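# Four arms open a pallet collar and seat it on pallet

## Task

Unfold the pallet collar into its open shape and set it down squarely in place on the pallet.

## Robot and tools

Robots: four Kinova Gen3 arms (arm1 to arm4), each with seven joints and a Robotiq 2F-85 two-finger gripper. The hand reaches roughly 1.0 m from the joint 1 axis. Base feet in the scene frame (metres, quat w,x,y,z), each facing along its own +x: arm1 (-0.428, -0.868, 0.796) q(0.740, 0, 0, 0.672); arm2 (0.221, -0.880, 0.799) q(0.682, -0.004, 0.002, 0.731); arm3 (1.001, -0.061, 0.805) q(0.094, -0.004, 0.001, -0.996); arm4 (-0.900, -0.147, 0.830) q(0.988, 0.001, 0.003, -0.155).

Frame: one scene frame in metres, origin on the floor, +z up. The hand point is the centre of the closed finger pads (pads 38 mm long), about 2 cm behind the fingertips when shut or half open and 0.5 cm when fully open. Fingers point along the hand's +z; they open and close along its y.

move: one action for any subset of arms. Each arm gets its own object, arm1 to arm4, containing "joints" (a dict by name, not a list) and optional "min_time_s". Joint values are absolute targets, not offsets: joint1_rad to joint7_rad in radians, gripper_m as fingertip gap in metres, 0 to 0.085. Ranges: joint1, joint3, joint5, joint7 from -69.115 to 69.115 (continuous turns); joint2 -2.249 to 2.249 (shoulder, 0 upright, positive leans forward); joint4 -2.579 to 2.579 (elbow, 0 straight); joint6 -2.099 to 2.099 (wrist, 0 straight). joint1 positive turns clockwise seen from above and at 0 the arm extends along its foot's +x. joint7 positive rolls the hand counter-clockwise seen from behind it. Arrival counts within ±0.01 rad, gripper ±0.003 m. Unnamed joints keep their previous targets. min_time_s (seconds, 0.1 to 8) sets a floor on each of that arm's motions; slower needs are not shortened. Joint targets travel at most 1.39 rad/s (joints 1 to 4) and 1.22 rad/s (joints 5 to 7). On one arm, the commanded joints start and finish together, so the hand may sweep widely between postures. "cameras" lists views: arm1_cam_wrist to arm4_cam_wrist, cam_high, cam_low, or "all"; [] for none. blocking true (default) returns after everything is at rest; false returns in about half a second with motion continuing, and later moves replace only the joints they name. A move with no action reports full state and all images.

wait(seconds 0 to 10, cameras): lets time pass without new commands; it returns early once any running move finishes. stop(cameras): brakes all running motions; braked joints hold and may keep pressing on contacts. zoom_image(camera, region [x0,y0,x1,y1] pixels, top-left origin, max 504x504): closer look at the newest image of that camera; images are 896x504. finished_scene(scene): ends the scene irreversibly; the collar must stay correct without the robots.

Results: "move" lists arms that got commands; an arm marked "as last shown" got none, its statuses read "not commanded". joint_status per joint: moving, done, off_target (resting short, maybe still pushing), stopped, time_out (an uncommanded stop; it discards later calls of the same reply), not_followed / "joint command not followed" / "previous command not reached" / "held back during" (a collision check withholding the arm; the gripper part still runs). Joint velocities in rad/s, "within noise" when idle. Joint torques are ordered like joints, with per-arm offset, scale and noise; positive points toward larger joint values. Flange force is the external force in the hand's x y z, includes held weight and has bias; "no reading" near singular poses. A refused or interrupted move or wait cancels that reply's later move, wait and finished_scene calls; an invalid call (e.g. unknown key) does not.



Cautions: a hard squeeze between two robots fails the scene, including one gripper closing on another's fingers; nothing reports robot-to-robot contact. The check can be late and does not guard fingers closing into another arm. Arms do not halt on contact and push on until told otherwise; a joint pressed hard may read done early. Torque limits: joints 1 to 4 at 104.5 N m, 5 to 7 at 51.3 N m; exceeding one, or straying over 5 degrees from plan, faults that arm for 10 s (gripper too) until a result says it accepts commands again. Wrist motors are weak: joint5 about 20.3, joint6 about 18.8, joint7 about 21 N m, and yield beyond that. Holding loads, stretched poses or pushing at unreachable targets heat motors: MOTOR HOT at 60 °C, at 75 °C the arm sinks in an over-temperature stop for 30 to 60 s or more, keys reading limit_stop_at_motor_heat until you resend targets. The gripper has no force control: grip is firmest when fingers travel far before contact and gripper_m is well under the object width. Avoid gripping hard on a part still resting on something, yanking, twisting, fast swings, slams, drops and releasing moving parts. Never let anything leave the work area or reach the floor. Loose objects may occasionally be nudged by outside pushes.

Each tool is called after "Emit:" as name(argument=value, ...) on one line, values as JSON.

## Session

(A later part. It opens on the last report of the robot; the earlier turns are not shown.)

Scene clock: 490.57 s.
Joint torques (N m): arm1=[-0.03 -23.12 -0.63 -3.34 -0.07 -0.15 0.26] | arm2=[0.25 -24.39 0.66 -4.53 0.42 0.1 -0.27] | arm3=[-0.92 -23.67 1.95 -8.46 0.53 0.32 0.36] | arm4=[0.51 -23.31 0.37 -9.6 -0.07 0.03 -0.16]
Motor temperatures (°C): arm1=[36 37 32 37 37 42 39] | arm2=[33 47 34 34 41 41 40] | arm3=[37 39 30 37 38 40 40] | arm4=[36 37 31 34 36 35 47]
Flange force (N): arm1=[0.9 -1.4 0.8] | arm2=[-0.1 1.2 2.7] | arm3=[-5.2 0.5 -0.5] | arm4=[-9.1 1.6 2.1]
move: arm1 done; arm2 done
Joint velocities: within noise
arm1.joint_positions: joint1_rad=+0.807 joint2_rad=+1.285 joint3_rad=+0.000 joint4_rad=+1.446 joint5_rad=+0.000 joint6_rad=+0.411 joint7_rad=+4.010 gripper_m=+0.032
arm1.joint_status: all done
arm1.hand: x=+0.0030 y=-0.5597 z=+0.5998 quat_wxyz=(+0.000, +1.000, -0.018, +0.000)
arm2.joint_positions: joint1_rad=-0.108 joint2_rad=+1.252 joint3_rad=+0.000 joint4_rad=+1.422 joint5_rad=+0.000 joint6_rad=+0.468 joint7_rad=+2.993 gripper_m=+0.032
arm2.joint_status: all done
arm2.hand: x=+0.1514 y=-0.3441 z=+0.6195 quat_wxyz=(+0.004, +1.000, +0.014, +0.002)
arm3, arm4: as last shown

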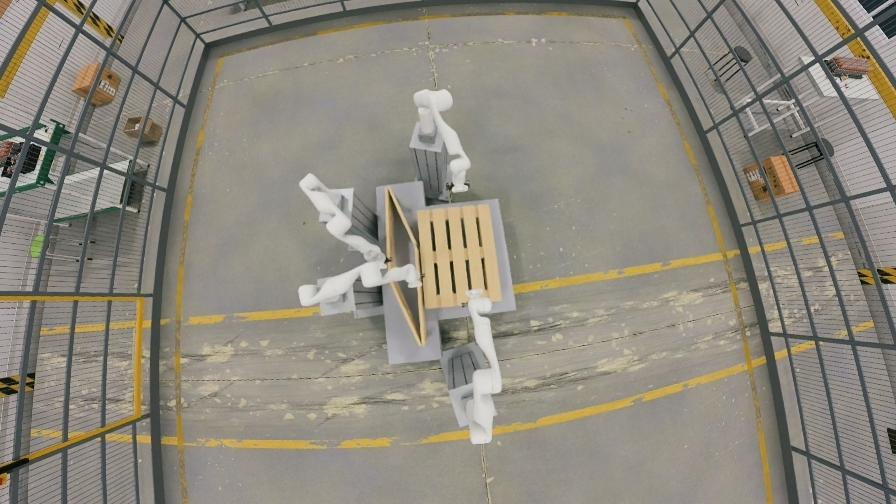

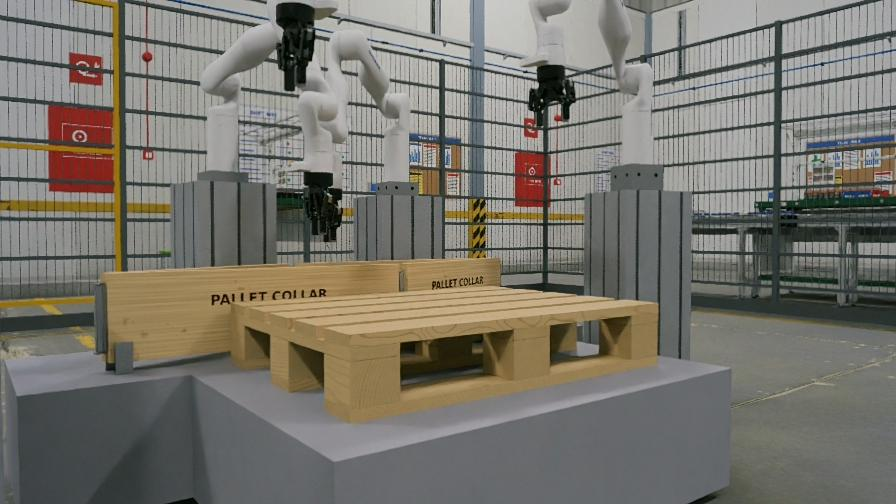

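Emit:
move(arm1={"joints": {"joint1_rad": -0.178, "joint2_rad": -0.3, "joint3_rad": 0, "joint4_rad": 1.6, "joint5_rad": 0, "joint6_rad": 1.84, "joint7_rad": 3.0}, "min_time_s": 3.5}, arm2={"joints": {"joint1_rad": -0.118, "joint2_rad": -0.3, "joint3_rad": 0, "joint4_rad": 1.6, "joint5_rad": 0, "joint6_rad": 1.84, "joint7_rad": 3.0}, "min_time_s": 3.5}, arm3={"joints": {"joint1_rad": -0.5286, "joint2_rad": 1.3462, "joint4_rad": 1.1505, "joint6_rad": 0.6449, "joint7_rad": -1.991, "gripper_m": 0.06}, "min_time_s": 3.5}, arm4={"joints": {"joint1_rad": 0.3505, "joint2_rad": 1.3106, "joint3_rad": 0, "joint4_rad": 1.4402, "joint5_rad": 0, "joint6_rad": 0.3908, "joint7_rad": -0.6124, "gripper_m": 0.06}, "min_time_s": 3.5}, cameras=["arm3_cam_wrist", "arm4_cam_wrist", "cam_high"])

Scene clock: 499.27 s.
Joint torques (N m): arm1=[-0.02 -2.89 -1.26 -8.42 -0.06 -0.12 0.29] | arm2=[0.25 -3.14 -0.03 -9.39 0.39 0.07 -0.26] | arm3=[-0.8 -23.61 2.14 -5.46 0.58 0.36 0.4] | arm4=[0.65 -23.36 0.48 -5.42 -0.1 0.05 -0.17]
Motor temperatures (°C): arm1=[36 37 32 37 37 42 39] | arm2=[33 47 34 34 41 41 40] | arm3=[37 39 30 37 38 40 40] | arm4=[36 37 31 34 36 35 47]
Flange force (N): arm1=[2.2 -1.0 -1.2] | arm2=[0.1 0.3 3.2] | arm3=[-2.9 2.5 -2.7] | arm4=[-3.6 -7.3 -2.4]
move: arm1 done; arm2 done; arm3 done; arm4 done
Joint velocities: within noise
arm1.joint_positions: joint1_rad=-0.178 joint2_rad=-0.300 joint3_rad=+0.000 joint4_rad=+1.600 joint5_rad=+0.000 joint6_rad=+1.840 joint7_rad=+3.000 gripper_m=+0.032
arm1.joint_status: all done
arm1.hand: x=-0.4183 y=-0.6871 z=+1.2551 quat_wxyz=(-0.001, +1.000, -0.030, +0.000)
arm2.joint_positions: joint1_rad=-0.118 joint2_rad=-0.300 joint3_rad=+0.000 joint4_rad=+1.600 joint5_rad=+0.000 joint6_rad=+1.840 joint7_rad=+3.000 gripper_m=+0.032
arm2.joint_status: all done
arm2.hand: x=+0.2106 y=-0.6955 z=+1.2573 quat_wxyz=(+0.003, +1.000, +0.023, +0.002)
arm3.joint_positions: joint1_rad=-0.529 joint2_rad=+1.346 joint3_rad=+0.000 joint4_rad=+1.150 joint5_rad=+0.000 joint6_rad=+0.645 joint7_rad=-1.991 gripper_m=+0.060
arm3.joint_status: all done
arm3.hand: x=+0.5315 y=-0.4361 z=+0.6240 quat_wxyz=(-0.004, -0.148, +0.989, +0.001)
arm4.joint_positions: joint1_rad=+0.350 joint2_rad=+1.311 joint3_rad=+0.000 joint4_rad=+1.440 joint5_rad=+0.000 joint6_rad=+0.391 joint7_rad=-0.612 gripper_m=+0.060
arm4.joint_status: all done
arm4.hand: x=-0.5006 y=-0.4896 z=+0.6184 quat_wxyz=(+0.001, -0.989, -0.148, +0.002)

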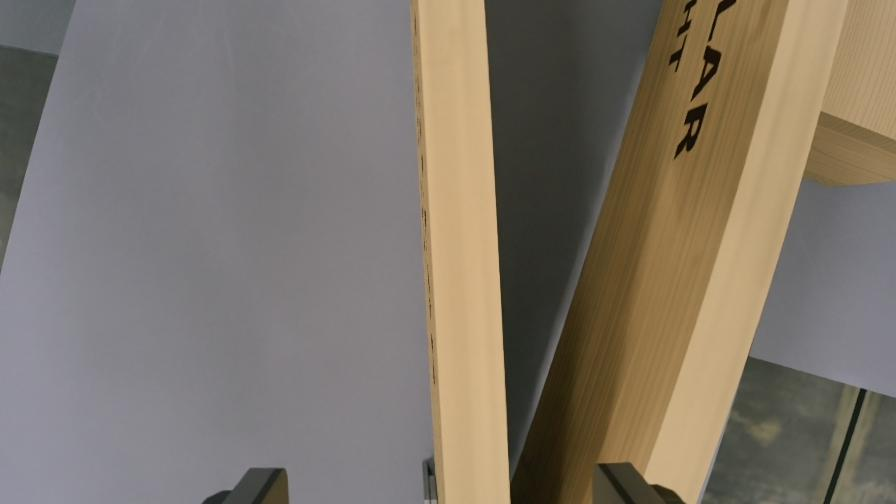

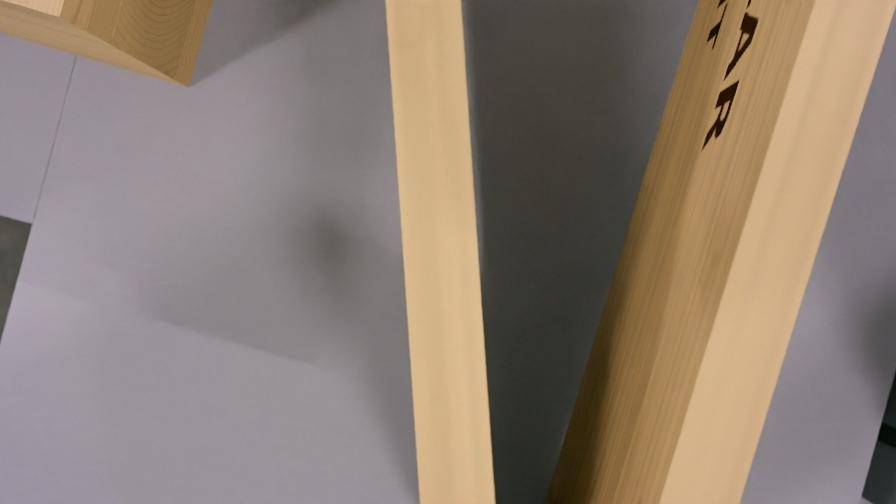

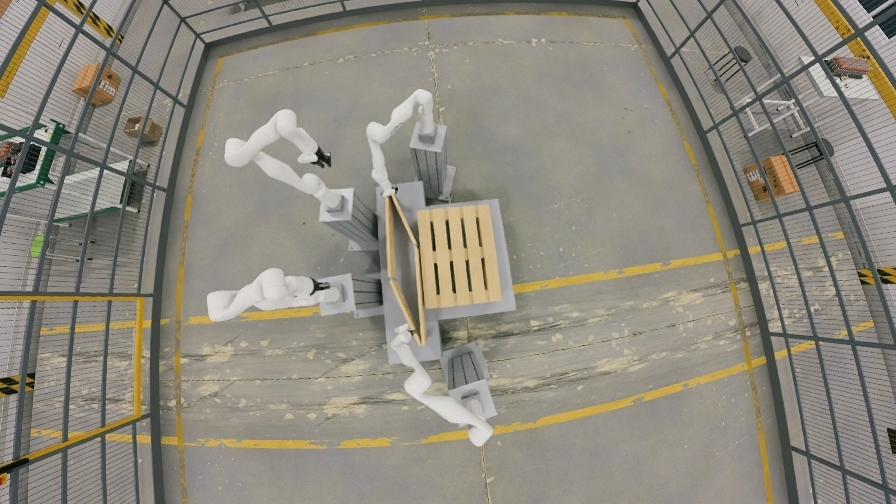

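Emit:
move(arm3={"joints": {"joint1_rad": -0.5152, "joint2_rad": 1.5353, "joint4_rad": 1.0121, "joint6_rad": 0.5942, "joint7_rad": -1.9216}, "min_time_s": 2}, arm4={"joints": {"joint1_rad": 0.3515, "joint2_rad": 1.5121, "joint4_rad": 1.2816, "joint6_rad": 0.3479, "joint7_rad": -0.5486}, "min_time_s": 2}, cameras=["arm3_cam_wrist", "arm4_cam_wrist"])

Scene clock: 506.67 s.
Joint torques (N m): arm1=[-0.05 -2.94 -1.24 -8.35 -0.04 -0.17 0.25] | arm2=[0.22 -3.16 -0.02 -9.39 0.41 0.08 -0.27] | arm3=[-0.78 -23.81 2.12 -5.18 0.57 0.36 0.41] | arm4=[0.66 -23.63 0.5 -5 -0.1 0.05 -0.19]
Motor temperatures (°C): arm1=[36 37 32 37 37 42 39] | arm2=[33 46 34 34 41 41 40] | arm3=[37 39 30 37 38 40 40] | arm4=[36 37 31 34 36 35 47]
Flange force (N): arm1=[2.3 -1.2 -1.6] | arm2=[0.1 0.3 3.2] | arm3=[-3.5 2.4 -3.3] | arm4=[-3.2 -7.6 -3.7]
move: arm3 done; arm4 done
Joint velocities: within noise
arm1, arm2: as last shown
arm3.joint_positions: joint1_rad=-0.515 joint2_rad=+1.535 joint3_rad=+0.000 joint4_rad=+1.012 joint5_rad=+0.000 joint6_rad=+0.594 joint7_rad=-1.922 gripper_m=+0.060
arm3.joint_status: all done
arm3.hand: x=+0.5278 y=-0.4280 z=+0.5360 quat_wxyz=(-0.004, -0.176, +0.984, +0.001)
arm4.joint_positions: joint1_rad=+0.351 joint2_rad=+1.512 joint3_rad=+0.000 joint4_rad=+1.282 joint5_rad=+0.000 joint6_rad=+0.348 joint7_rad=-0.549 gripper_m=+0.060
arm4.joint_status: all done
arm4.hand: x=-0.5007 y=-0.4904 z=+0.5299 quat_wxyz=(+0.001, -0.984, -0.179, +0.002)

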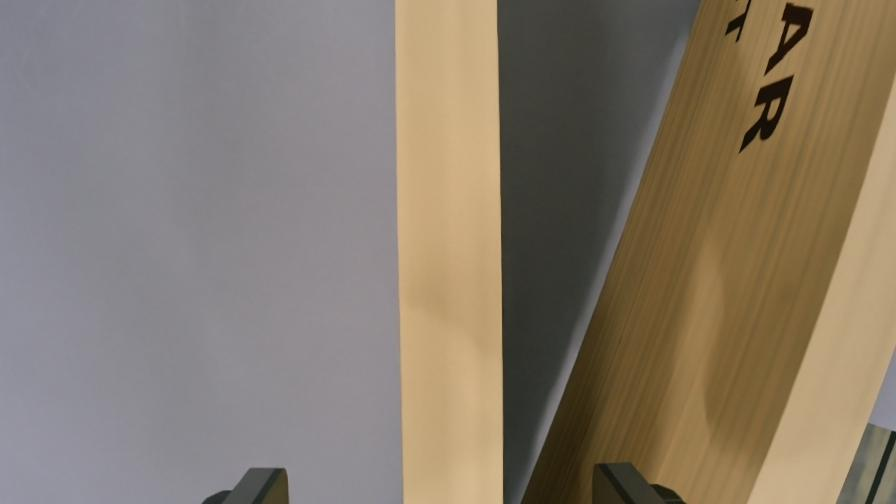

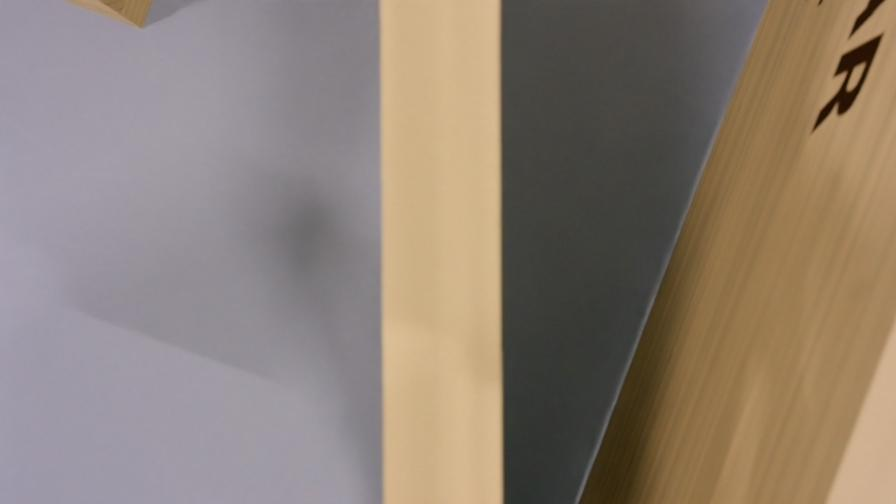

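Emit:
move(arm3={"joints": {"joint1_rad": -0.5113, "joint2_rad": 1.6003, "joint4_rad": 0.9502, "joint6_rad": 0.5911, "joint7_rad": -1.907}, "min_time_s": 1.2}, arm4={"joints": {"joint2_rad": 1.545, "joint4_rad": 1.2507, "joint6_rad": 0.3459}, "min_time_s": 1.2}, cameras=["arm3_cam_wrist", "arm4_cam_wrist"])

Scene clock: 512.80 s.
Joint torques (N m): arm1=[0.02 -2.94 -1.35 -8.39 0 -0.14 0.29] | arm2=[0.19 -3.13 -0.02 -9.39 0.39 0.07 -0.25] | arm3=[-0.78 -23.82 2.12 -5.14 0.64 0.29 0.4] | arm4=[0.68 -23.59 0.51 -4.98 -0.09 0.06 -0.17]
Motor temperatures (°C): arm1=[35 36 32 37 37 42 39] | arm2=[33 46 34 34 41 41 40] | arm3=[37 39 30 37 38 40 40] | arm4=[36 37 31 34 36 35 47]
Flange force (N): arm1=[2.4 -1.2 -1.4] | arm2=[0.1 0.4 3.2] | arm3=[-3.4 2.3 -3.5] | arm4=[-3.2 -7.8 -4.1]
move: arm3 done; arm4 done
Joint velocities: within noise
arm1, arm2: as last shown
arm3.joint_positions: joint1_rad=-0.511 joint2_rad=+1.600 joint3_rad=+0.000 joint4_rad=+0.950 joint5_rad=+0.000 joint6_rad=+0.591 joint7_rad=-1.907 gripper_m=+0.060
arm3.joint_status: all done
arm3.hand: x=+0.5267 y=-0.4257 z=+0.5081 quat_wxyz=(-0.004, -0.181, +0.983, +0.001)
arm4.joint_positions: joint1_rad=+0.351 joint2_rad=+1.545 joint3_rad=+0.000 joint4_rad=+1.251 joint5_rad=+0.000 joint6_rad=+0.346 joint7_rad=-0.549 gripper_m=+0.060
arm4.joint_status: all done
arm4.hand: x=-0.5008 y=-0.4903 z=+0.5159 quat_wxyz=(+0.001, -0.984, -0.179, +0.002)

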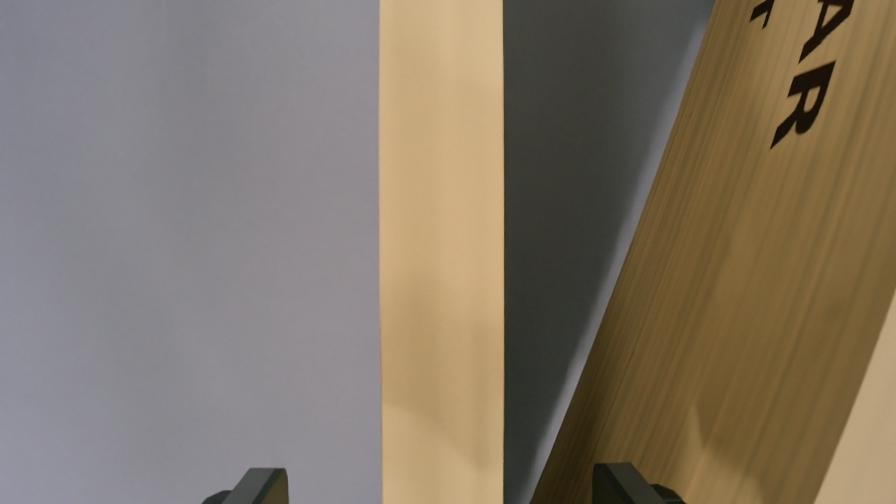

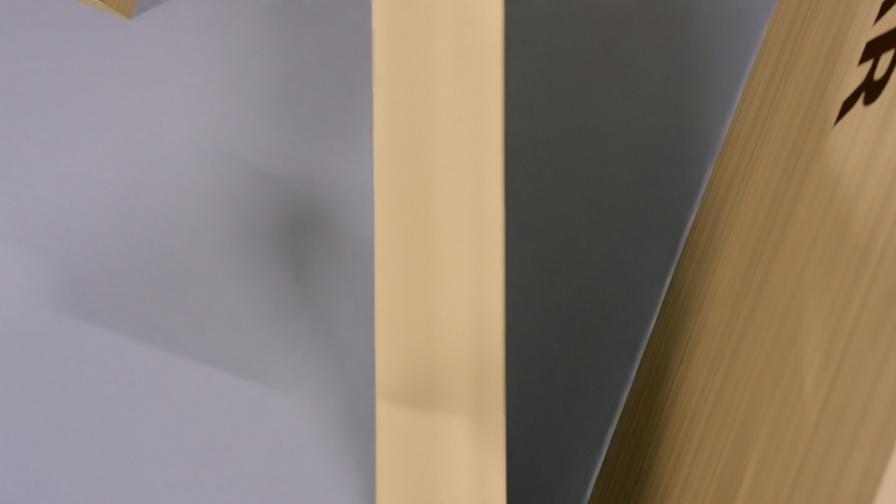

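Emit:
move(arm3={"joints": {"gripper_m": 0.006}}, arm4={"joints": {"gripper_m": 0.006}}, cameras=["cam_high"])

Emit:
zoom_image(camera="cam_high", region=[370, 160, 530, 370])

Scene clock: 514.80 s.
Joint torques (N m): arm1=[-0.06 -2.98 -1.28 -8.34 -0.03 -0.13 0.27] | arm2=[0.21 -3.13 -0.03 -9.33 0.4 0.04 -0.26] | arm3=[3.8 -19.7 7.46 -3.89 2.65 0.45 0.58] | arm4=[-1.61 -21.43 -1.83 -5.49 -0.15 -0.43 0.28]
Motor temperatures (°C): arm1=[35 36 32 37 37 42 39] | arm2=[33 46 34 34 41 41 40] | arm3=[37 39 30 37 38 40 40] | arm4=[36 37 31 34 36 35 47]
Flange force (N): arm1=[2.3 -1.3 -1.6] | arm2=[0.1 0.3 2.9] | arm3=[-6.4 -5.2 -10.4] | arm4=[-7.4 -8.0 -10.4]
move: arm3 off_target; arm4 off_target
Joint velocities: within noise
arm1, arm2: as last shown
arm3.joint_positions: joint1_rad=-0.511 joint2_rad=+1.600 joint3_rad=+0.000 joint4_rad=+0.950 joint5_rad=+0.000 joint6_rad=+0.591 joint7_rad=-1.907 gripper_m=+0.019
arm3.joint_status: gripper_m off_target (ended at +0.019, target +0.006)
arm3.hand: x=+0.5267 y=-0.4257 z=+0.5081 quat_wxyz=(-0.004, -0.181, +0.983, +0.001)
arm4.joint_positions: joint1_rad=+0.352 joint2_rad=+1.545 joint3_rad=+0.000 joint4_rad=+1.251 joint5_rad=+0.000 joint6_rad=+0.346 joint7_rad=-0.549 gripper_m=+0.018
arm4.joint_status: gripper_m off_target (ended at +0.018, target +0.006)
arm4.hand: x=-0.5008 y=-0.4903 z=+0.5158 quat_wxyz=(+0.001, -0.984, -0.179, +0.002)

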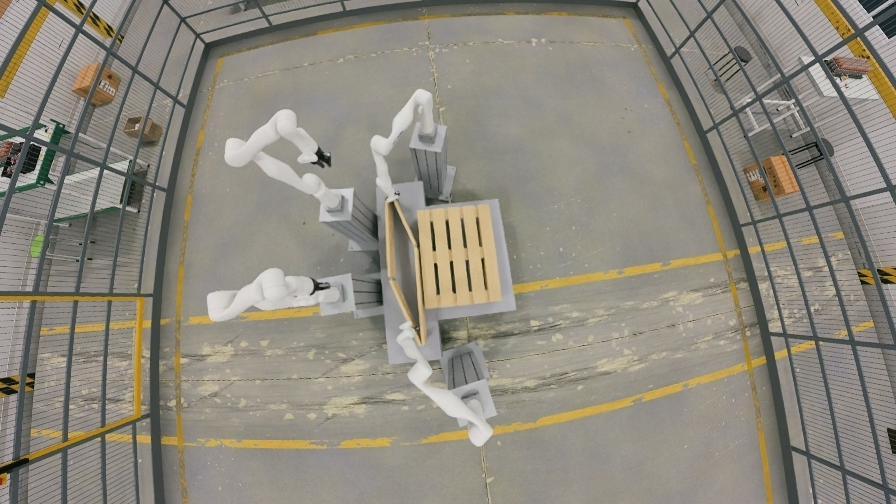

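Scaled by 2.400 from the camera's image (finer frame: 1280x720).

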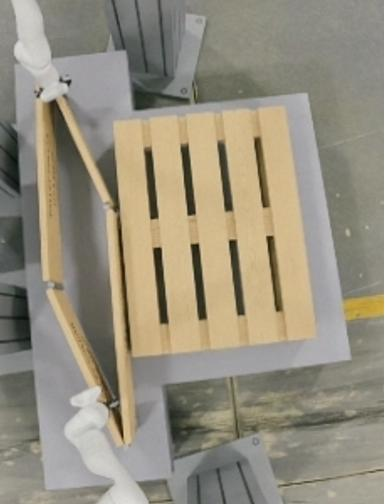

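Emit:
zoom_image(camera="cam_high", region=[375, 175, 435, 255])

Emit:
zoom_image(camera="cam_high", region=[380, 265, 440, 355])

Scaled by 6.300 from the camera's image (finer frame: 1280x720).

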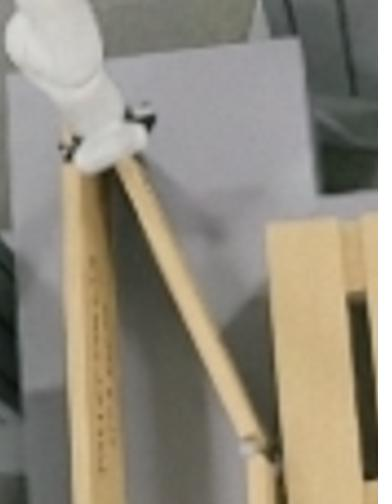

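Scaled by 5.600 from the camera's image (finer frame: 1280x720).

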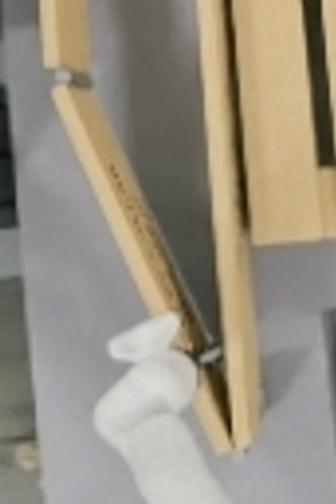

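Emit:
move(arm3={"joints": {"joint2_rad": 1.4699, "joint4_rad": 1.0704, "joint6_rad": 0.6013}, "min_time_s": 2}, arm4={"joints": {"joint2_rad": 1.4129, "joint4_rad": 1.3662, "joint6_rad": 0.3625}, "min_time_s": 2}, cameras=["cam_low", "arm3_cam_wrist", "arm4_cam_wrist"])

Scene clock: 550.43 s.
Joint torques (N m): arm1=[-0.04 -2.95 -1.31 -8.28 -0.02 -0.15 0.25] | arm2=[0.26 -3.1 0 -9.38 0.38 0.05 -0.26] | arm3=[-0.9 -39.76 2.31 -9.86 0.54 0.25 0.46] | arm4=[0.75 -37.98 0.11 -8.29 -0.27 -0.13 -0.06]
Motor temperatures (°C): arm1=[35 35 32 37 37 42 39] | arm2=[33 44 34 34 41 40 40] | arm3=[37 39 31 36 38 40 40] | arm4=[37 39 31 34 36 35 46]
Flange force (N): arm1=[2.4 -1.4 -1.8] | arm2=[0.1 0.5 3.1] | arm3=[-2.3 2.1 24.0] | arm4=[-2.7 -7.6 24.1]
move: arm3 done; arm4 done
Joint velocities: within noise
arm1, arm2: as last shown
arm3.joint_positions: joint1_rad=-0.511 joint2_rad=+1.470 joint3_rad=+0.000 joint4_rad=+1.070 joint5_rad=+0.000 joint6_rad=+0.601 joint7_rad=-1.907 gripper_m=+0.019
arm3.joint_status: all done
arm3.hand: x=+0.5266 y=-0.4262 z=+0.5647 quat_wxyz=(-0.004, -0.181, +0.983, +0.001)
arm4.joint_positions: joint1_rad=+0.352 joint2_rad=+1.413 joint3_rad=+0.000 joint4_rad=+1.366 joint5_rad=+0.000 joint6_rad=+0.362 joint7_rad=-0.549 gripper_m=+0.018
arm4.joint_status: all done
arm4.hand: x=-0.5007 y=-0.4903 z=+0.5730 quat_wxyz=(+0.001, -0.984, -0.179, +0.002)
pictures: arm3_cam_wrist, arm4_cam_wrist, cam_low

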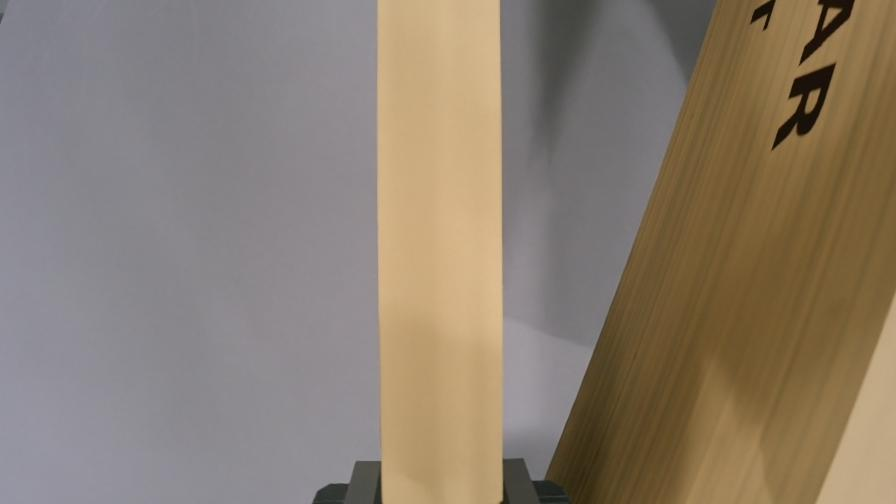

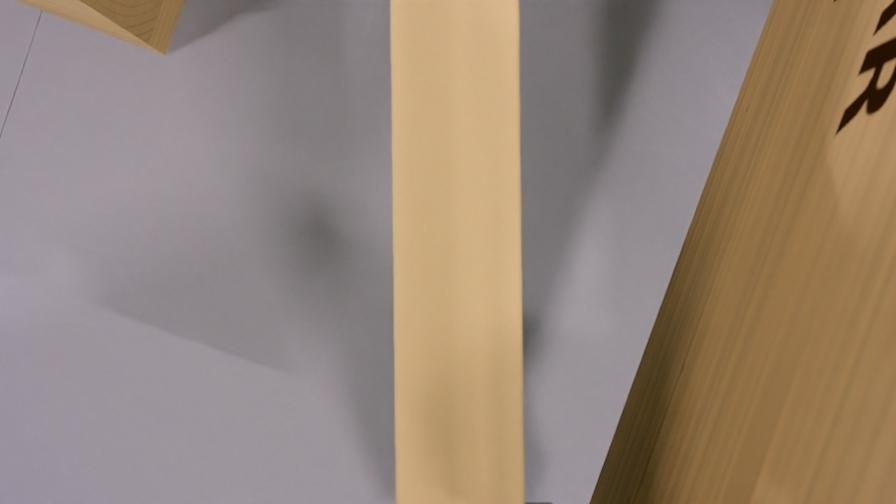

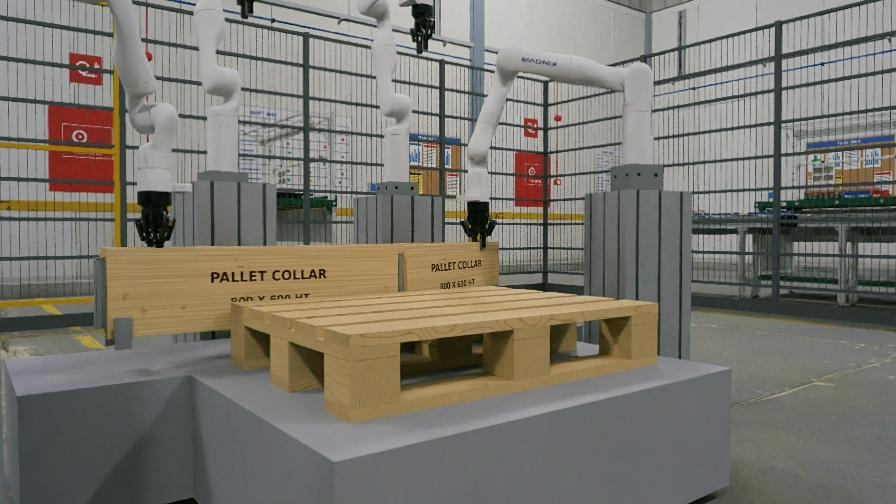

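Emit:
move(arm3={"joints": {"joint2_rad": 1.3472, "joint4_rad": 1.1604, "joint6_rad": 0.634}, "min_time_s": 2}, arm4={"joints": {"joint2_rad": 1.2858, "joint4_rad": 1.4532, "joint6_rad": 0.4026}, "min_time_s": 2}, cameras=[])

Emit:
move(arm3={"joints": {"joint1_rad": -0.5098, "joint2_rad": 1.2349, "joint4_rad": 1.2183, "joint6_rad": 0.6884, "joint7_rad": -1.904}, "min_time_s": 2}, arm4={"joints": {"joint2_rad": 1.1641, "joint4_rad": 1.5139, "joint6_rad": 0.4636}, "min_time_s": 2}, cameras=["cam_low"])

Scene clock: 553.63 s.
Joint torques (N m): arm1=[-0.08 -2.91 -1.29 -8.31 -0.05 -0.12 0.25] | arm2=[0.2 -3.17 -0.04 -9.39 0.38 0.05 -0.24] | arm3=[-0.51 -39.74 2.57 -10.58 0.59 0.04 0.39] | arm4=[0.42 -38.11 -0.14 -9.3 -0.36 -0.27 -0.03]
Motor temperatures (°C): arm1=[35 35 32 37 37 42 39] | arm2=[33 44 34 34 41 40 40] | arm3=[37 40 31 36 38 40 40] | arm4=[37 39 31 34 36 35 46]
Flange force (N): arm1=[2.5 -1.3 -1.6] | arm2=[0.1 0.3 3.1] | arm3=[-2.7 1.7 24.1] | arm4=[-3.5 -7.7 25.2]
move: arm3 done; arm4 done
Joint velocities: within noise
arm1, arm2: as last shown
arm3.joint_positions: joint1_rad=-0.511 joint2_rad=+1.347 joint3_rad=+0.000 joint4_rad=+1.160 joint5_rad=+0.000 joint6_rad=+0.634 joint7_rad=-1.907 gripper_m=+0.019
arm3.joint_status: all done
arm3.hand: x=+0.5271 y=-0.4262 z=+0.6216 quat_wxyz=(-0.004, -0.181, +0.983, +0.001)
arm4.joint_positions: joint1_rad=+0.351 joint2_rad=+1.286 joint3_rad=+0.000 joint4_rad=+1.453 joint5_rad=+0.000 joint6_rad=+0.403 joint7_rad=-0.549 gripper_m=+0.018
arm4.joint_status: all done
arm4.hand: x=-0.5004 y=-0.4904 z=+0.6298 quat_wxyz=(+0.001, -0.984, -0.179, +0.002)

Scene clock: 555.93 s.
Joint torques (N m): arm1=[-0.07 -2.96 -1.39 -8.4 -0.02 -0.15 0.3] | arm2=[0.27 -3.15 -0.03 -9.36 0.4 0.08 -0.26] | arm3=[-0.02 -39.76 2.8 -11.73 0.57 -0.16 0.29] | arm4=[0.02 -37.99 -0.52 -10.68 -0.47 -0.4 0.01]
Motor temperatures (°C): arm1=[35 35 32 37 37 42 39] | arm2=[33 44 34 34 41 40 40] | arm3=[37 40 31 36 38 40 40] | arm4=[37 39 31 34 36 35 46]
Flange force (N): arm1=[2.5 -1.2 -1.4] | arm2=[0.2 0.3 3.1] | arm3=[-3.9 1.3 24.3] | arm4=[-4.5 -8.2 26.0]
move: arm3 done; arm4 done
Joint velocities: within noise
arm1, arm2: as last shown
arm3.joint_positions: joint1_rad=-0.510 joint2_rad=+1.235 joint3_rad=+0.000 joint4_rad=+1.218 joint5_rad=+0.000 joint6_rad=+0.688 joint7_rad=-1.904 gripper_m=+0.019
arm3.joint_status: all done
arm3.hand: x=+0.5266 y=-0.4258 z=+0.6775 quat_wxyz=(-0.004, -0.182, +0.983, +0.001)
arm4.joint_positions: joint1_rad=+0.351 joint2_rad=+1.164 joint3_rad=+0.000 joint4_rad=+1.514 joint5_rad=+0.000 joint6_rad=+0.464 joint7_rad=-0.549 gripper_m=+0.018
arm4.joint_status: all done
arm4.hand: x=-0.5001 y=-0.4905 z=+0.6860 quat_wxyz=(+0.001, -0.984, -0.179, +0.002)

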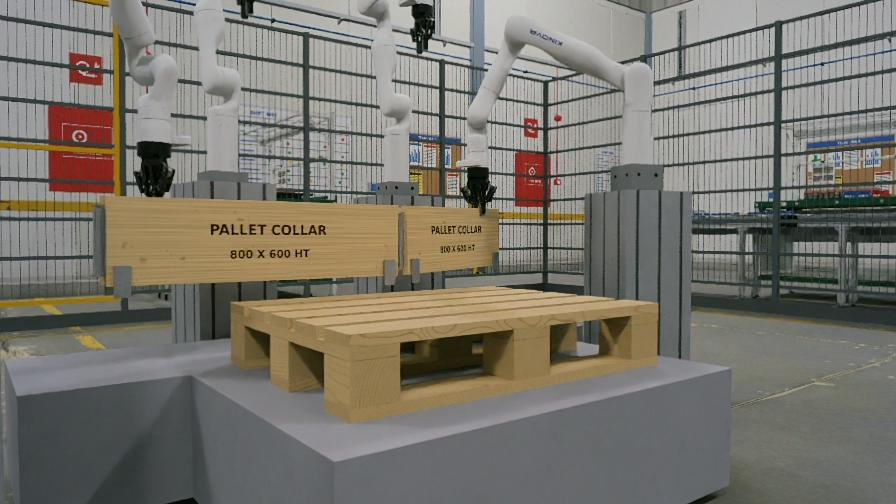

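Emit:
move(arm3={"joints":{"joint1_rad":-0.4176,"joint2_rad":1.1946,"joint3_rad":0,"joint4_rad":1.3418,"joint5_rad":0,"joint6_rad":0.6052,"joint7_rad":-1.6897},"min_time_s":2}, arm4={"joints":{"joint1_rad":0.3121,"joint2_rad":1.1519,"joint3_rad":0,"joint4_rad":1.5601,"joint5_rad":0,"joint6_rad":0.4296,"joint7_rad":-0.4658},"min_time_s":2}, cameras=["cam_high"])

Scene clock: 565.93 s.
Joint torques (N m): arm1=[-0.02 -2.91 -1.34 -8.35 -0.04 -0.18 0.25] | arm2=[0.25 -3.16 0.02 -9.33 0.41 0.04 -0.27] | arm3=[-0.23 -38.49 2.2 -10.78 0.15 -0.24 0.27] | arm4=[-0.04 -36.42 -0.59 -9.28 -0.34 0.37 0.1]
Motor temperatures (°C): arm1=[35 34 32 37 37 42 39] | arm2=[33 43 34 34 41 40 40] | arm3=[37 42 31 36 38 40 40] | arm4=[37 41 31 34 36 35 46]
Flange force (N): arm1=[2.6 -1.2 -1.6] | arm2=[0.0 0.3 2.9] | arm3=[-3.8 0.8 24.7] | arm4=[-3.5 -8.2 25.9]
move: arm3 done; arm4 done
Joint velocities: within noise
arm1, arm2: as last shown
arm3.joint_positions: joint1_rad=-0.418 joint2_rad=+1.195 joint3_rad=+0.000 joint4_rad=+1.342 joint5_rad=+0.000 joint6_rad=+0.605 joint7_rad=-1.690 gripper_m=+0.019
arm3.joint_status: all done
arm3.hand: x=+0.5171 y=-0.3655 z=+0.6778 quat_wxyz=(-0.004, -0.241, +0.970, +0.001)
arm4.joint_positions: joint1_rad=+0.312 joint2_rad=+1.152 joint3_rad=+0.000 joint4_rad=+1.560 joint5_rad=+0.000 joint6_rad=+0.430 joint7_rad=-0.466 gripper_m=+0.018
arm4.joint_status: all done
arm4.hand: x=-0.4964 y=-0.4677 z=+0.6861 quat_wxyz=(+0.002, -0.971, -0.239, +0.002)

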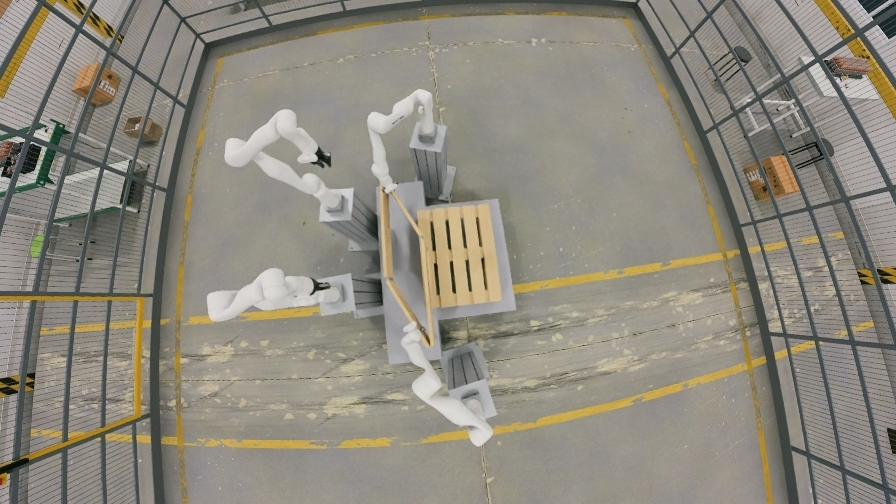

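Emit:
move(arm3={"joints":{"joint1_rad":-0.3165,"joint2_rad":1.1694,"joint3_rad":0,"joint4_rad":1.4250,"joint5_rad":0,"joint6_rad":0.5472,"joint7_rad":-1.4664},"min_time_s":2}, arm4={"joints":{"joint1_rad":0.2662,"joint2_rad":1.1429,"joint3_rad":0,"joint4_rad":1.5971,"joint5_rad":0,"joint6_rad":0.4016,"joint7_rad":-0.3896},"min_time_s":2})

Emit:
move(arm3={"joints":{"joint1_rad":-0.2017,"joint2_rad":1.1550,"joint3_rad":0,"joint4_rad":1.4741,"joint5_rad":0,"joint6_rad":0.5125,"joint7_rad":-1.2207},"min_time_s":2}, arm4={"joints":{"joint1_rad":0.2105,"joint2_rad":1.1362,"joint3_rad":0,"joint4_rad":1.6262,"joint5_rad":0,"joint6_rad":0.3792,"joint7_rad":-0.3143},"min_time_s":2}, cameras=["cam_high"])

Scene clock: 569.40 s.
Joint torques (N m): arm1=[-0.03 -2.96 -1.37 -8.3 -0.07 -0.19 0.27] | arm2=[0.25 -3.15 0 -9.39 0.39 0.07 -0.25] | arm3=[-0.18 -37.64 2.38 -10.36 0.16 -0.36 0.14] | arm4=[-0.11 -35.71 -0.6 -8.88 -0.3 0.38 0.11]
Motor temperatures (°C): arm1=[35 34 32 37 37 42 39] | arm2=[33 43 34 34 41 40 40] | arm3=[37 43 31 36 38 40 40] | arm4=[37 41 31 34 36 35 46]
Flange force (N): arm1=[2.6 -1.4 -1.9] | arm2=[0.0 0.3 3.1] | arm3=[-4.6 0.0 24.8] | arm4=[-3.0 -8.6 25.5]
move: arm3 done; arm4 done
Joint velocities: within noise
arm1.joint_positions: joint1_rad=-0.178 joint2_rad=-0.300 joint3_rad=+0.000 joint4_rad=+1.600 joint5_rad=+0.000 joint6_rad=+1.840 joint7_rad=+3.000 gripper_m=+0.032
arm1.joint_status: not commanded
arm1.hand: x=-0.4183 y=-0.6871 z=+1.2551 quat_wxyz=(-0.001, +1.000, -0.030, +0.000)
arm2.joint_positions: joint1_rad=-0.118 joint2_rad=-0.300 joint3_rad=+0.000 joint4_rad=+1.600 joint5_rad=+0.000 joint6_rad=+1.840 joint7_rad=+3.000 gripper_m=+0.032
arm2.joint_status: not commanded
arm2.hand: x=+0.2106 y=-0.6955 z=+1.2573 quat_wxyz=(+0.003, +1.000, +0.023, +0.002)
arm3.joint_positions: joint1_rad=-0.317 joint2_rad=+1.169 joint3_rad=+0.000 joint4_rad=+1.425 joint5_rad=+0.000 joint6_rad=+0.547 joint7_rad=-1.466 gripper_m=+0.019
arm3.joint_status: all done
arm3.hand: x=+0.5057 y=-0.3059 z=+0.6778 quat_wxyz=(-0.004, -0.300, +0.954, +0.002)
arm4.joint_positions: joint1_rad=+0.266 joint2_rad=+1.143 joint3_rad=+0.000 joint4_rad=+1.597 joint5_rad=+0.000 joint6_rad=+0.402 joint7_rad=-0.390 gripper_m=+0.018
arm4.joint_status: all done
arm4.hand: x=-0.4901 y=-0.4436 z=+0.6861 quat_wxyz=(+0.002, -0.955, -0.297, +0.002)
pictures: none

Scene clock: 571.70 s.
Joint torques (N m): arm1=[-0.02 -2.97 -1.34 -8.35 -0.04 -0.16 0.28] | arm2=[0.25 -3.12 -0.01 -9.35 0.39 0.04 -0.26] | arm3=[-0.3 -37.15 2.28 -10.05 0.13 -0.44 0.16] | arm4=[-0.11 -35.22 -0.59 -8.6 -0.36 0.37 -0.02]
Motor temperatures (°C): arm1=[35 34 32 37 37 42 39] | arm2=[33 43 34 34 41 40 40] | arm3=[37 43 31 36 38 40 40] | arm4=[37 41 31 34 36 35 46]
Flange force (N): arm1=[2.5 -1.3 -1.6] | arm2=[0.1 0.4 2.9] | arm3=[-4.7 -1.1 24.9] | arm4=[-2.7 -8.9 25.3]
move: arm3 done; arm4 done
Joint velocities: within noise
arm1, arm2: as last shown
arm3.joint_positions: joint1_rad=-0.202 joint2_rad=+1.155 joint3_rad=+0.000 joint4_rad=+1.474 joint5_rad=+0.000 joint6_rad=+0.512 joint7_rad=-1.221 gripper_m=+0.019
arm3.joint_status: all done
arm3.hand: x=+0.4918 y=-0.2432 z=+0.6780 quat_wxyz=(-0.004, -0.362, +0.932, +0.002)
arm4.joint_positions: joint1_rad=+0.210 joint2_rad=+1.136 joint3_rad=+0.000 joint4_rad=+1.626 joint5_rad=+0.000 joint6_rad=+0.379 joint7_rad=-0.314 gripper_m=+0.018
arm4.joint_status: all done
arm4.hand: x=-0.4809 y=-0.4164 z=+0.6860 quat_wxyz=(+0.002, -0.933, -0.359, +0.002)

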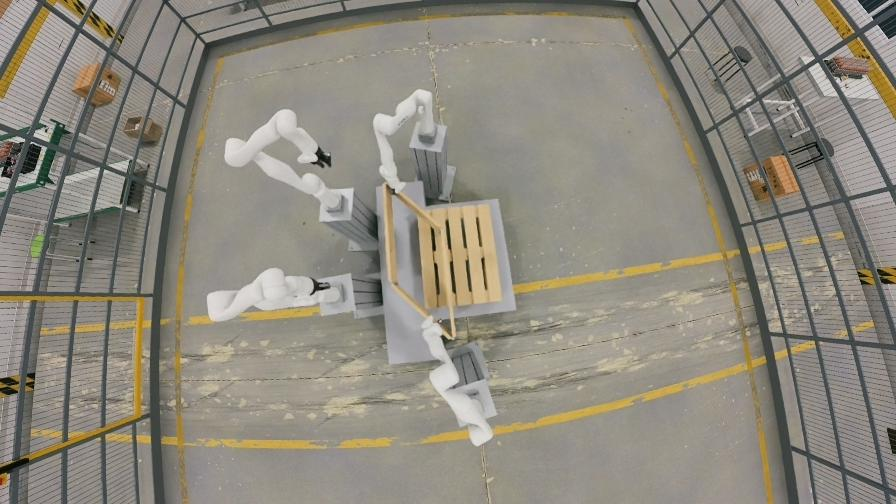

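Emit:
move(arm3={"joints":{"joint1_rad":-0.0843,"joint2_rad":1.1524,"joint3_rad":0,"joint4_rad":1.4828,"joint5_rad":0,"joint6_rad":0.5064,"joint7_rad":-0.9723},"min_time_s":2}, arm4={"joints":{"joint1_rad":0.1476,"joint2_rad":1.1315,"joint3_rad":0,"joint4_rad":1.6448,"joint5_rad":0,"joint6_rad":0.3653,"joint7_rad":-0.2463},"min_time_s":2}, cameras=[])

Emit:
move(arm3={"joints":{"joint1_rad":0.0306,"joint2_rad":1.1611,"joint3_rad":0,"joint4_rad":1.4535,"joint5_rad":0,"joint6_rad":0.5270,"joint7_rad":-0.7266},"min_time_s":2}, arm4={"joints":{"joint1_rad":0.0778,"joint2_rad":1.1302,"joint3_rad":0,"joint4_rad":1.6520,"joint5_rad":0,"joint6_rad":0.3594,"joint7_rad":-0.1852},"min_time_s":2}, cameras=["cam_high"])

Scene clock: 575.60 s.
Joint torques (N m): arm1=[-0.06 -2.94 -1.32 -8.37 0.01 -0.19 0.28] | arm2=[0.23 -3.18 -0.05 -9.41 0.39 0.04 -0.25] | arm3=[0.04 -37.89 2.48 -11.39 -0.02 -0.97 0.03] | arm4=[-0.38 -36.08 -1.23 -10 -1.01 -0.34 -0.53]
Motor temperatures (°C): arm1=[35 34 32 37 37 42 39] | arm2=[33 43 34 34 41 40 40] | arm3=[37 44 31 36 38 40 40] | arm4=[37 42 31 34 36 35 46]
Flange force (N): arm1=[2.4 -1.2 -1.6] | arm2=[0.2 0.3 3.1] | arm3=[-6.7 -4.5 24.9] | arm4=[-4.2 -11.6 25.5]
move: arm3 done; arm4 done
Joint velocities: within noise
arm1, arm2: as last shown
arm3.joint_positions: joint1_rad=-0.084 joint2_rad=+1.152 joint3_rad=+0.000 joint4_rad=+1.483 joint5_rad=+0.000 joint6_rad=+0.506 joint7_rad=-0.972 gripper_m=+0.019
arm3.joint_status: all done
arm3.hand: x=+0.4760 y=-0.1819 z=+0.6783 quat_wxyz=(-0.003, -0.422, +0.907, +0.002)
arm4.joint_positions: joint1_rad=+0.148 joint2_rad=+1.131 joint3_rad=+0.000 joint4_rad=+1.645 joint5_rad=+0.000 joint6_rad=+0.365 joint7_rad=-0.246 gripper_m=+0.018
arm4.joint_status: all done
arm4.hand: x=-0.4692 y=-0.3874 z=+0.6862 quat_wxyz=(+0.002, -0.908, -0.420, +0.002)

Scene clock: 577.90 s.
Joint torques (N m): arm1=[-0.03 -2.91 -1.3 -8.33 -0.07 -0.16 0.29] | arm2=[0.24 -3.12 -0.03 -9.33 0.37 0.03 -0.24] | arm3=[-0.43 -37.89 1.86 -11.34 -0.3 -0.68 -0.1] | arm4=[-0.19 -35.69 -1.1 -9.7 -1.01 -0.13 -0.52]
Motor temperatures (°C): arm1=[35 34 32 37 37 42 39] | arm2=[33 43 34 34 41 40 40] | arm3=[37 44 31 36 38 40 40] | arm4=[37 42 31 34 36 35 46]
Flange force (N): arm1=[2.3 -1.2 -1.6] | arm2=[0.1 0.4 2.8] | arm3=[-6.2 -5.3 24.7] | arm4=[-3.1 -12.0 25.4]
move: arm3 done; arm4 done
Joint velocities: within noise
arm1, arm2: as last shown
arm3.joint_positions: joint1_rad=+0.031 joint2_rad=+1.161 joint3_rad=+0.000 joint4_rad=+1.453 joint5_rad=+0.000 joint6_rad=+0.527 joint7_rad=-0.727 gripper_m=+0.019
arm3.joint_status: all done
arm3.hand: x=+0.4585 y=-0.1222 z=+0.6783 quat_wxyz=(-0.003, -0.480, +0.877, +0.002)
arm4.joint_positions: joint1_rad=+0.078 joint2_rad=+1.130 joint3_rad=+0.000 joint4_rad=+1.652 joint5_rad=+0.000 joint6_rad=+0.359 joint7_rad=-0.185 gripper_m=+0.018
arm4.joint_status: all done
arm4.hand: x=-0.4553 y=-0.3560 z=+0.6860 quat_wxyz=(+0.002, -0.878, -0.478, +0.002)

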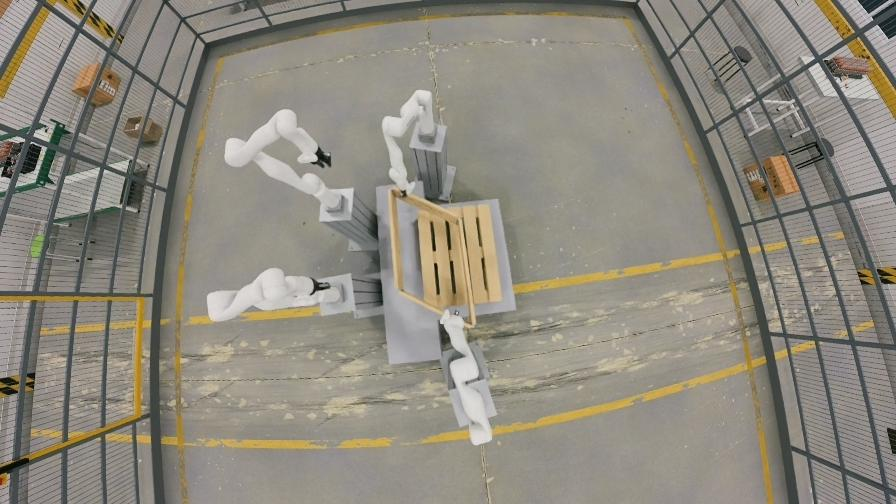

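Emit:
move(arm3={"joints":{"joint1_rad":0.1388,"joint2_rad":1.1800,"joint3_rad":0,"joint4_rad":1.3890,"joint5_rad":0,"joint6_rad":0.5726,"joint7_rad":-0.4875},"min_time_s":2}, arm4={"joints":{"joint1_rad":0.0024,"joint2_rad":1.1310,"joint3_rad":0,"joint4_rad":1.6479,"joint5_rad":0,"joint6_rad":0.3627,"joint7_rad":-0.1297},"min_time_s":2}, cameras=[])

Emit:
move(arm3={"joints":{"joint1_rad":0.2371,"joint2_rad":1.2109,"joint3_rad":0,"joint4_rad":1.2902,"joint5_rad":0,"joint6_rad":0.6405,"joint7_rad":-0.2583},"min_time_s":2}, arm4={"joints":{"joint1_rad":-0.0784,"joint2_rad":1.1352,"joint3_rad":0,"joint4_rad":1.6304,"joint5_rad":0,"joint6_rad":0.3760,"joint7_rad":-0.0796},"min_time_s":2}, cameras=["cam_high"])

Scene clock: 581.67 s.
Joint torques (N m): arm1=[-0.06 -2.99 -1.31 -8.38 -0.02 -0.15 0.27] | arm2=[0.24 -3.17 0.03 -9.35 0.4 0.06 -0.26] | arm3=[-0.63 -38.47 1.57 -11.61 -0.46 -0.34 -0.14] | arm4=[-0.09 -35.89 -1.04 -9.83 -1.04 -0.09 -0.58]
Motor temperatures (°C): arm1=[35 34 32 37 37 42 39] | arm2=[33 43 34 34 41 40 40] | arm3=[37 44 31 36 38 40 40] | arm4=[37 42 31 34 36 35 46]
Flange force (N): arm1=[2.4 -1.3 -1.5] | arm2=[0.0 0.3 3.0] | arm3=[-5.1 -6.5 24.8] | arm4=[-2.3 -12.4 25.7]
move: arm3 done; arm4 done
Joint velocities: within noise
arm1, arm2: as last shown
arm3.joint_positions: joint1_rad=+0.139 joint2_rad=+1.180 joint3_rad=+0.000 joint4_rad=+1.389 joint5_rad=+0.000 joint6_rad=+0.573 joint7_rad=-0.488 gripper_m=+0.019
arm3.joint_status: all done
arm3.hand: x=+0.4399 y=-0.0641 z=+0.6787 quat_wxyz=(-0.003, -0.537, +0.844, +0.003)
arm4.joint_positions: joint1_rad=+0.002 joint2_rad=+1.131 joint3_rad=+0.000 joint4_rad=+1.648 joint5_rad=+0.000 joint6_rad=+0.363 joint7_rad=-0.130 gripper_m=+0.018
arm4.joint_status: all done
arm4.hand: x=-0.4398 y=-0.3222 z=+0.6860 quat_wxyz=(+0.002, -0.845, -0.535, +0.002)

Scene clock: 583.97 s.
Joint torques (N m): arm1=[0.03 -2.99 -1.37 -8.28 0.02 -0.12 0.27] | arm2=[0.25 -3.16 0.01 -9.38 0.39 0.03 -0.23] | arm3=[-0.76 -40.64 1.56 -13.57 -0.86 -0.76 -0.54] | arm4=[-0.03 -36.74 -0.9 -11.24 -1.3 -0.54 -0.84]
Motor temperatures (°C): arm1=[35 34 32 37 37 42 39] | arm2=[33 42 34 34 41 40 40] | arm3=[37 44 31 36 38 40 40] | arm4=[37 42 31 34 36 35 46]
Flange force (N): arm1=[2.5 -1.5 -1.8] | arm2=[0.0 0.3 3.0] | arm3=[-4.8 -9.8 25.1] | arm4=[-2.1 -15.3 25.3]
move: arm3 done; arm4 done
Joint velocities: within noise
arm1, arm2: as last shown
arm3.joint_positions: joint1_rad=+0.237 joint2_rad=+1.211 joint3_rad=+0.000 joint4_rad=+1.290 joint5_rad=+0.000 joint6_rad=+0.640 joint7_rad=-0.258 gripper_m=+0.019
arm3.joint_status: all done
arm3.hand: x=+0.4199 y=-0.0081 z=+0.6790 quat_wxyz=(-0.003, -0.591, +0.807, +0.003)
arm4.joint_positions: joint1_rad=-0.078 joint2_rad=+1.135 joint3_rad=+0.000 joint4_rad=+1.630 joint5_rad=+0.000 joint6_rad=+0.376 joint7_rad=-0.080 gripper_m=+0.018
arm4.joint_status: all done
arm4.hand: x=-0.4226 y=-0.2855 z=+0.6859 quat_wxyz=(+0.002, -0.808, -0.589, +0.001)

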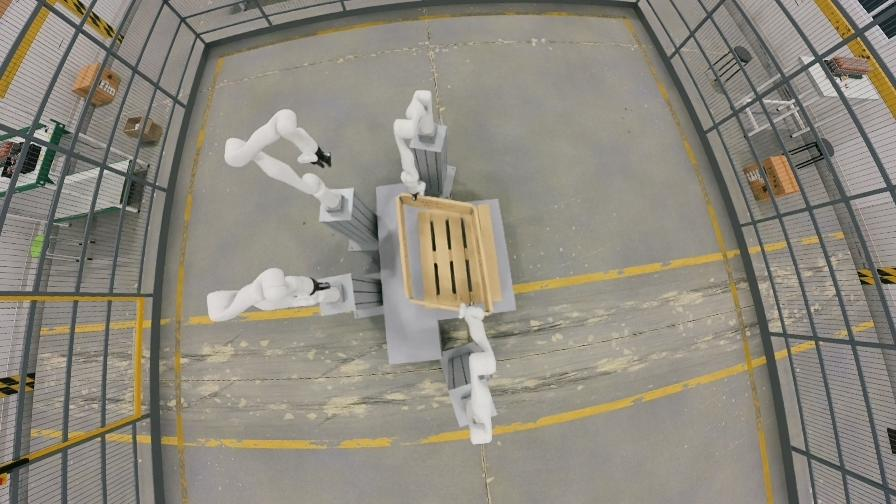

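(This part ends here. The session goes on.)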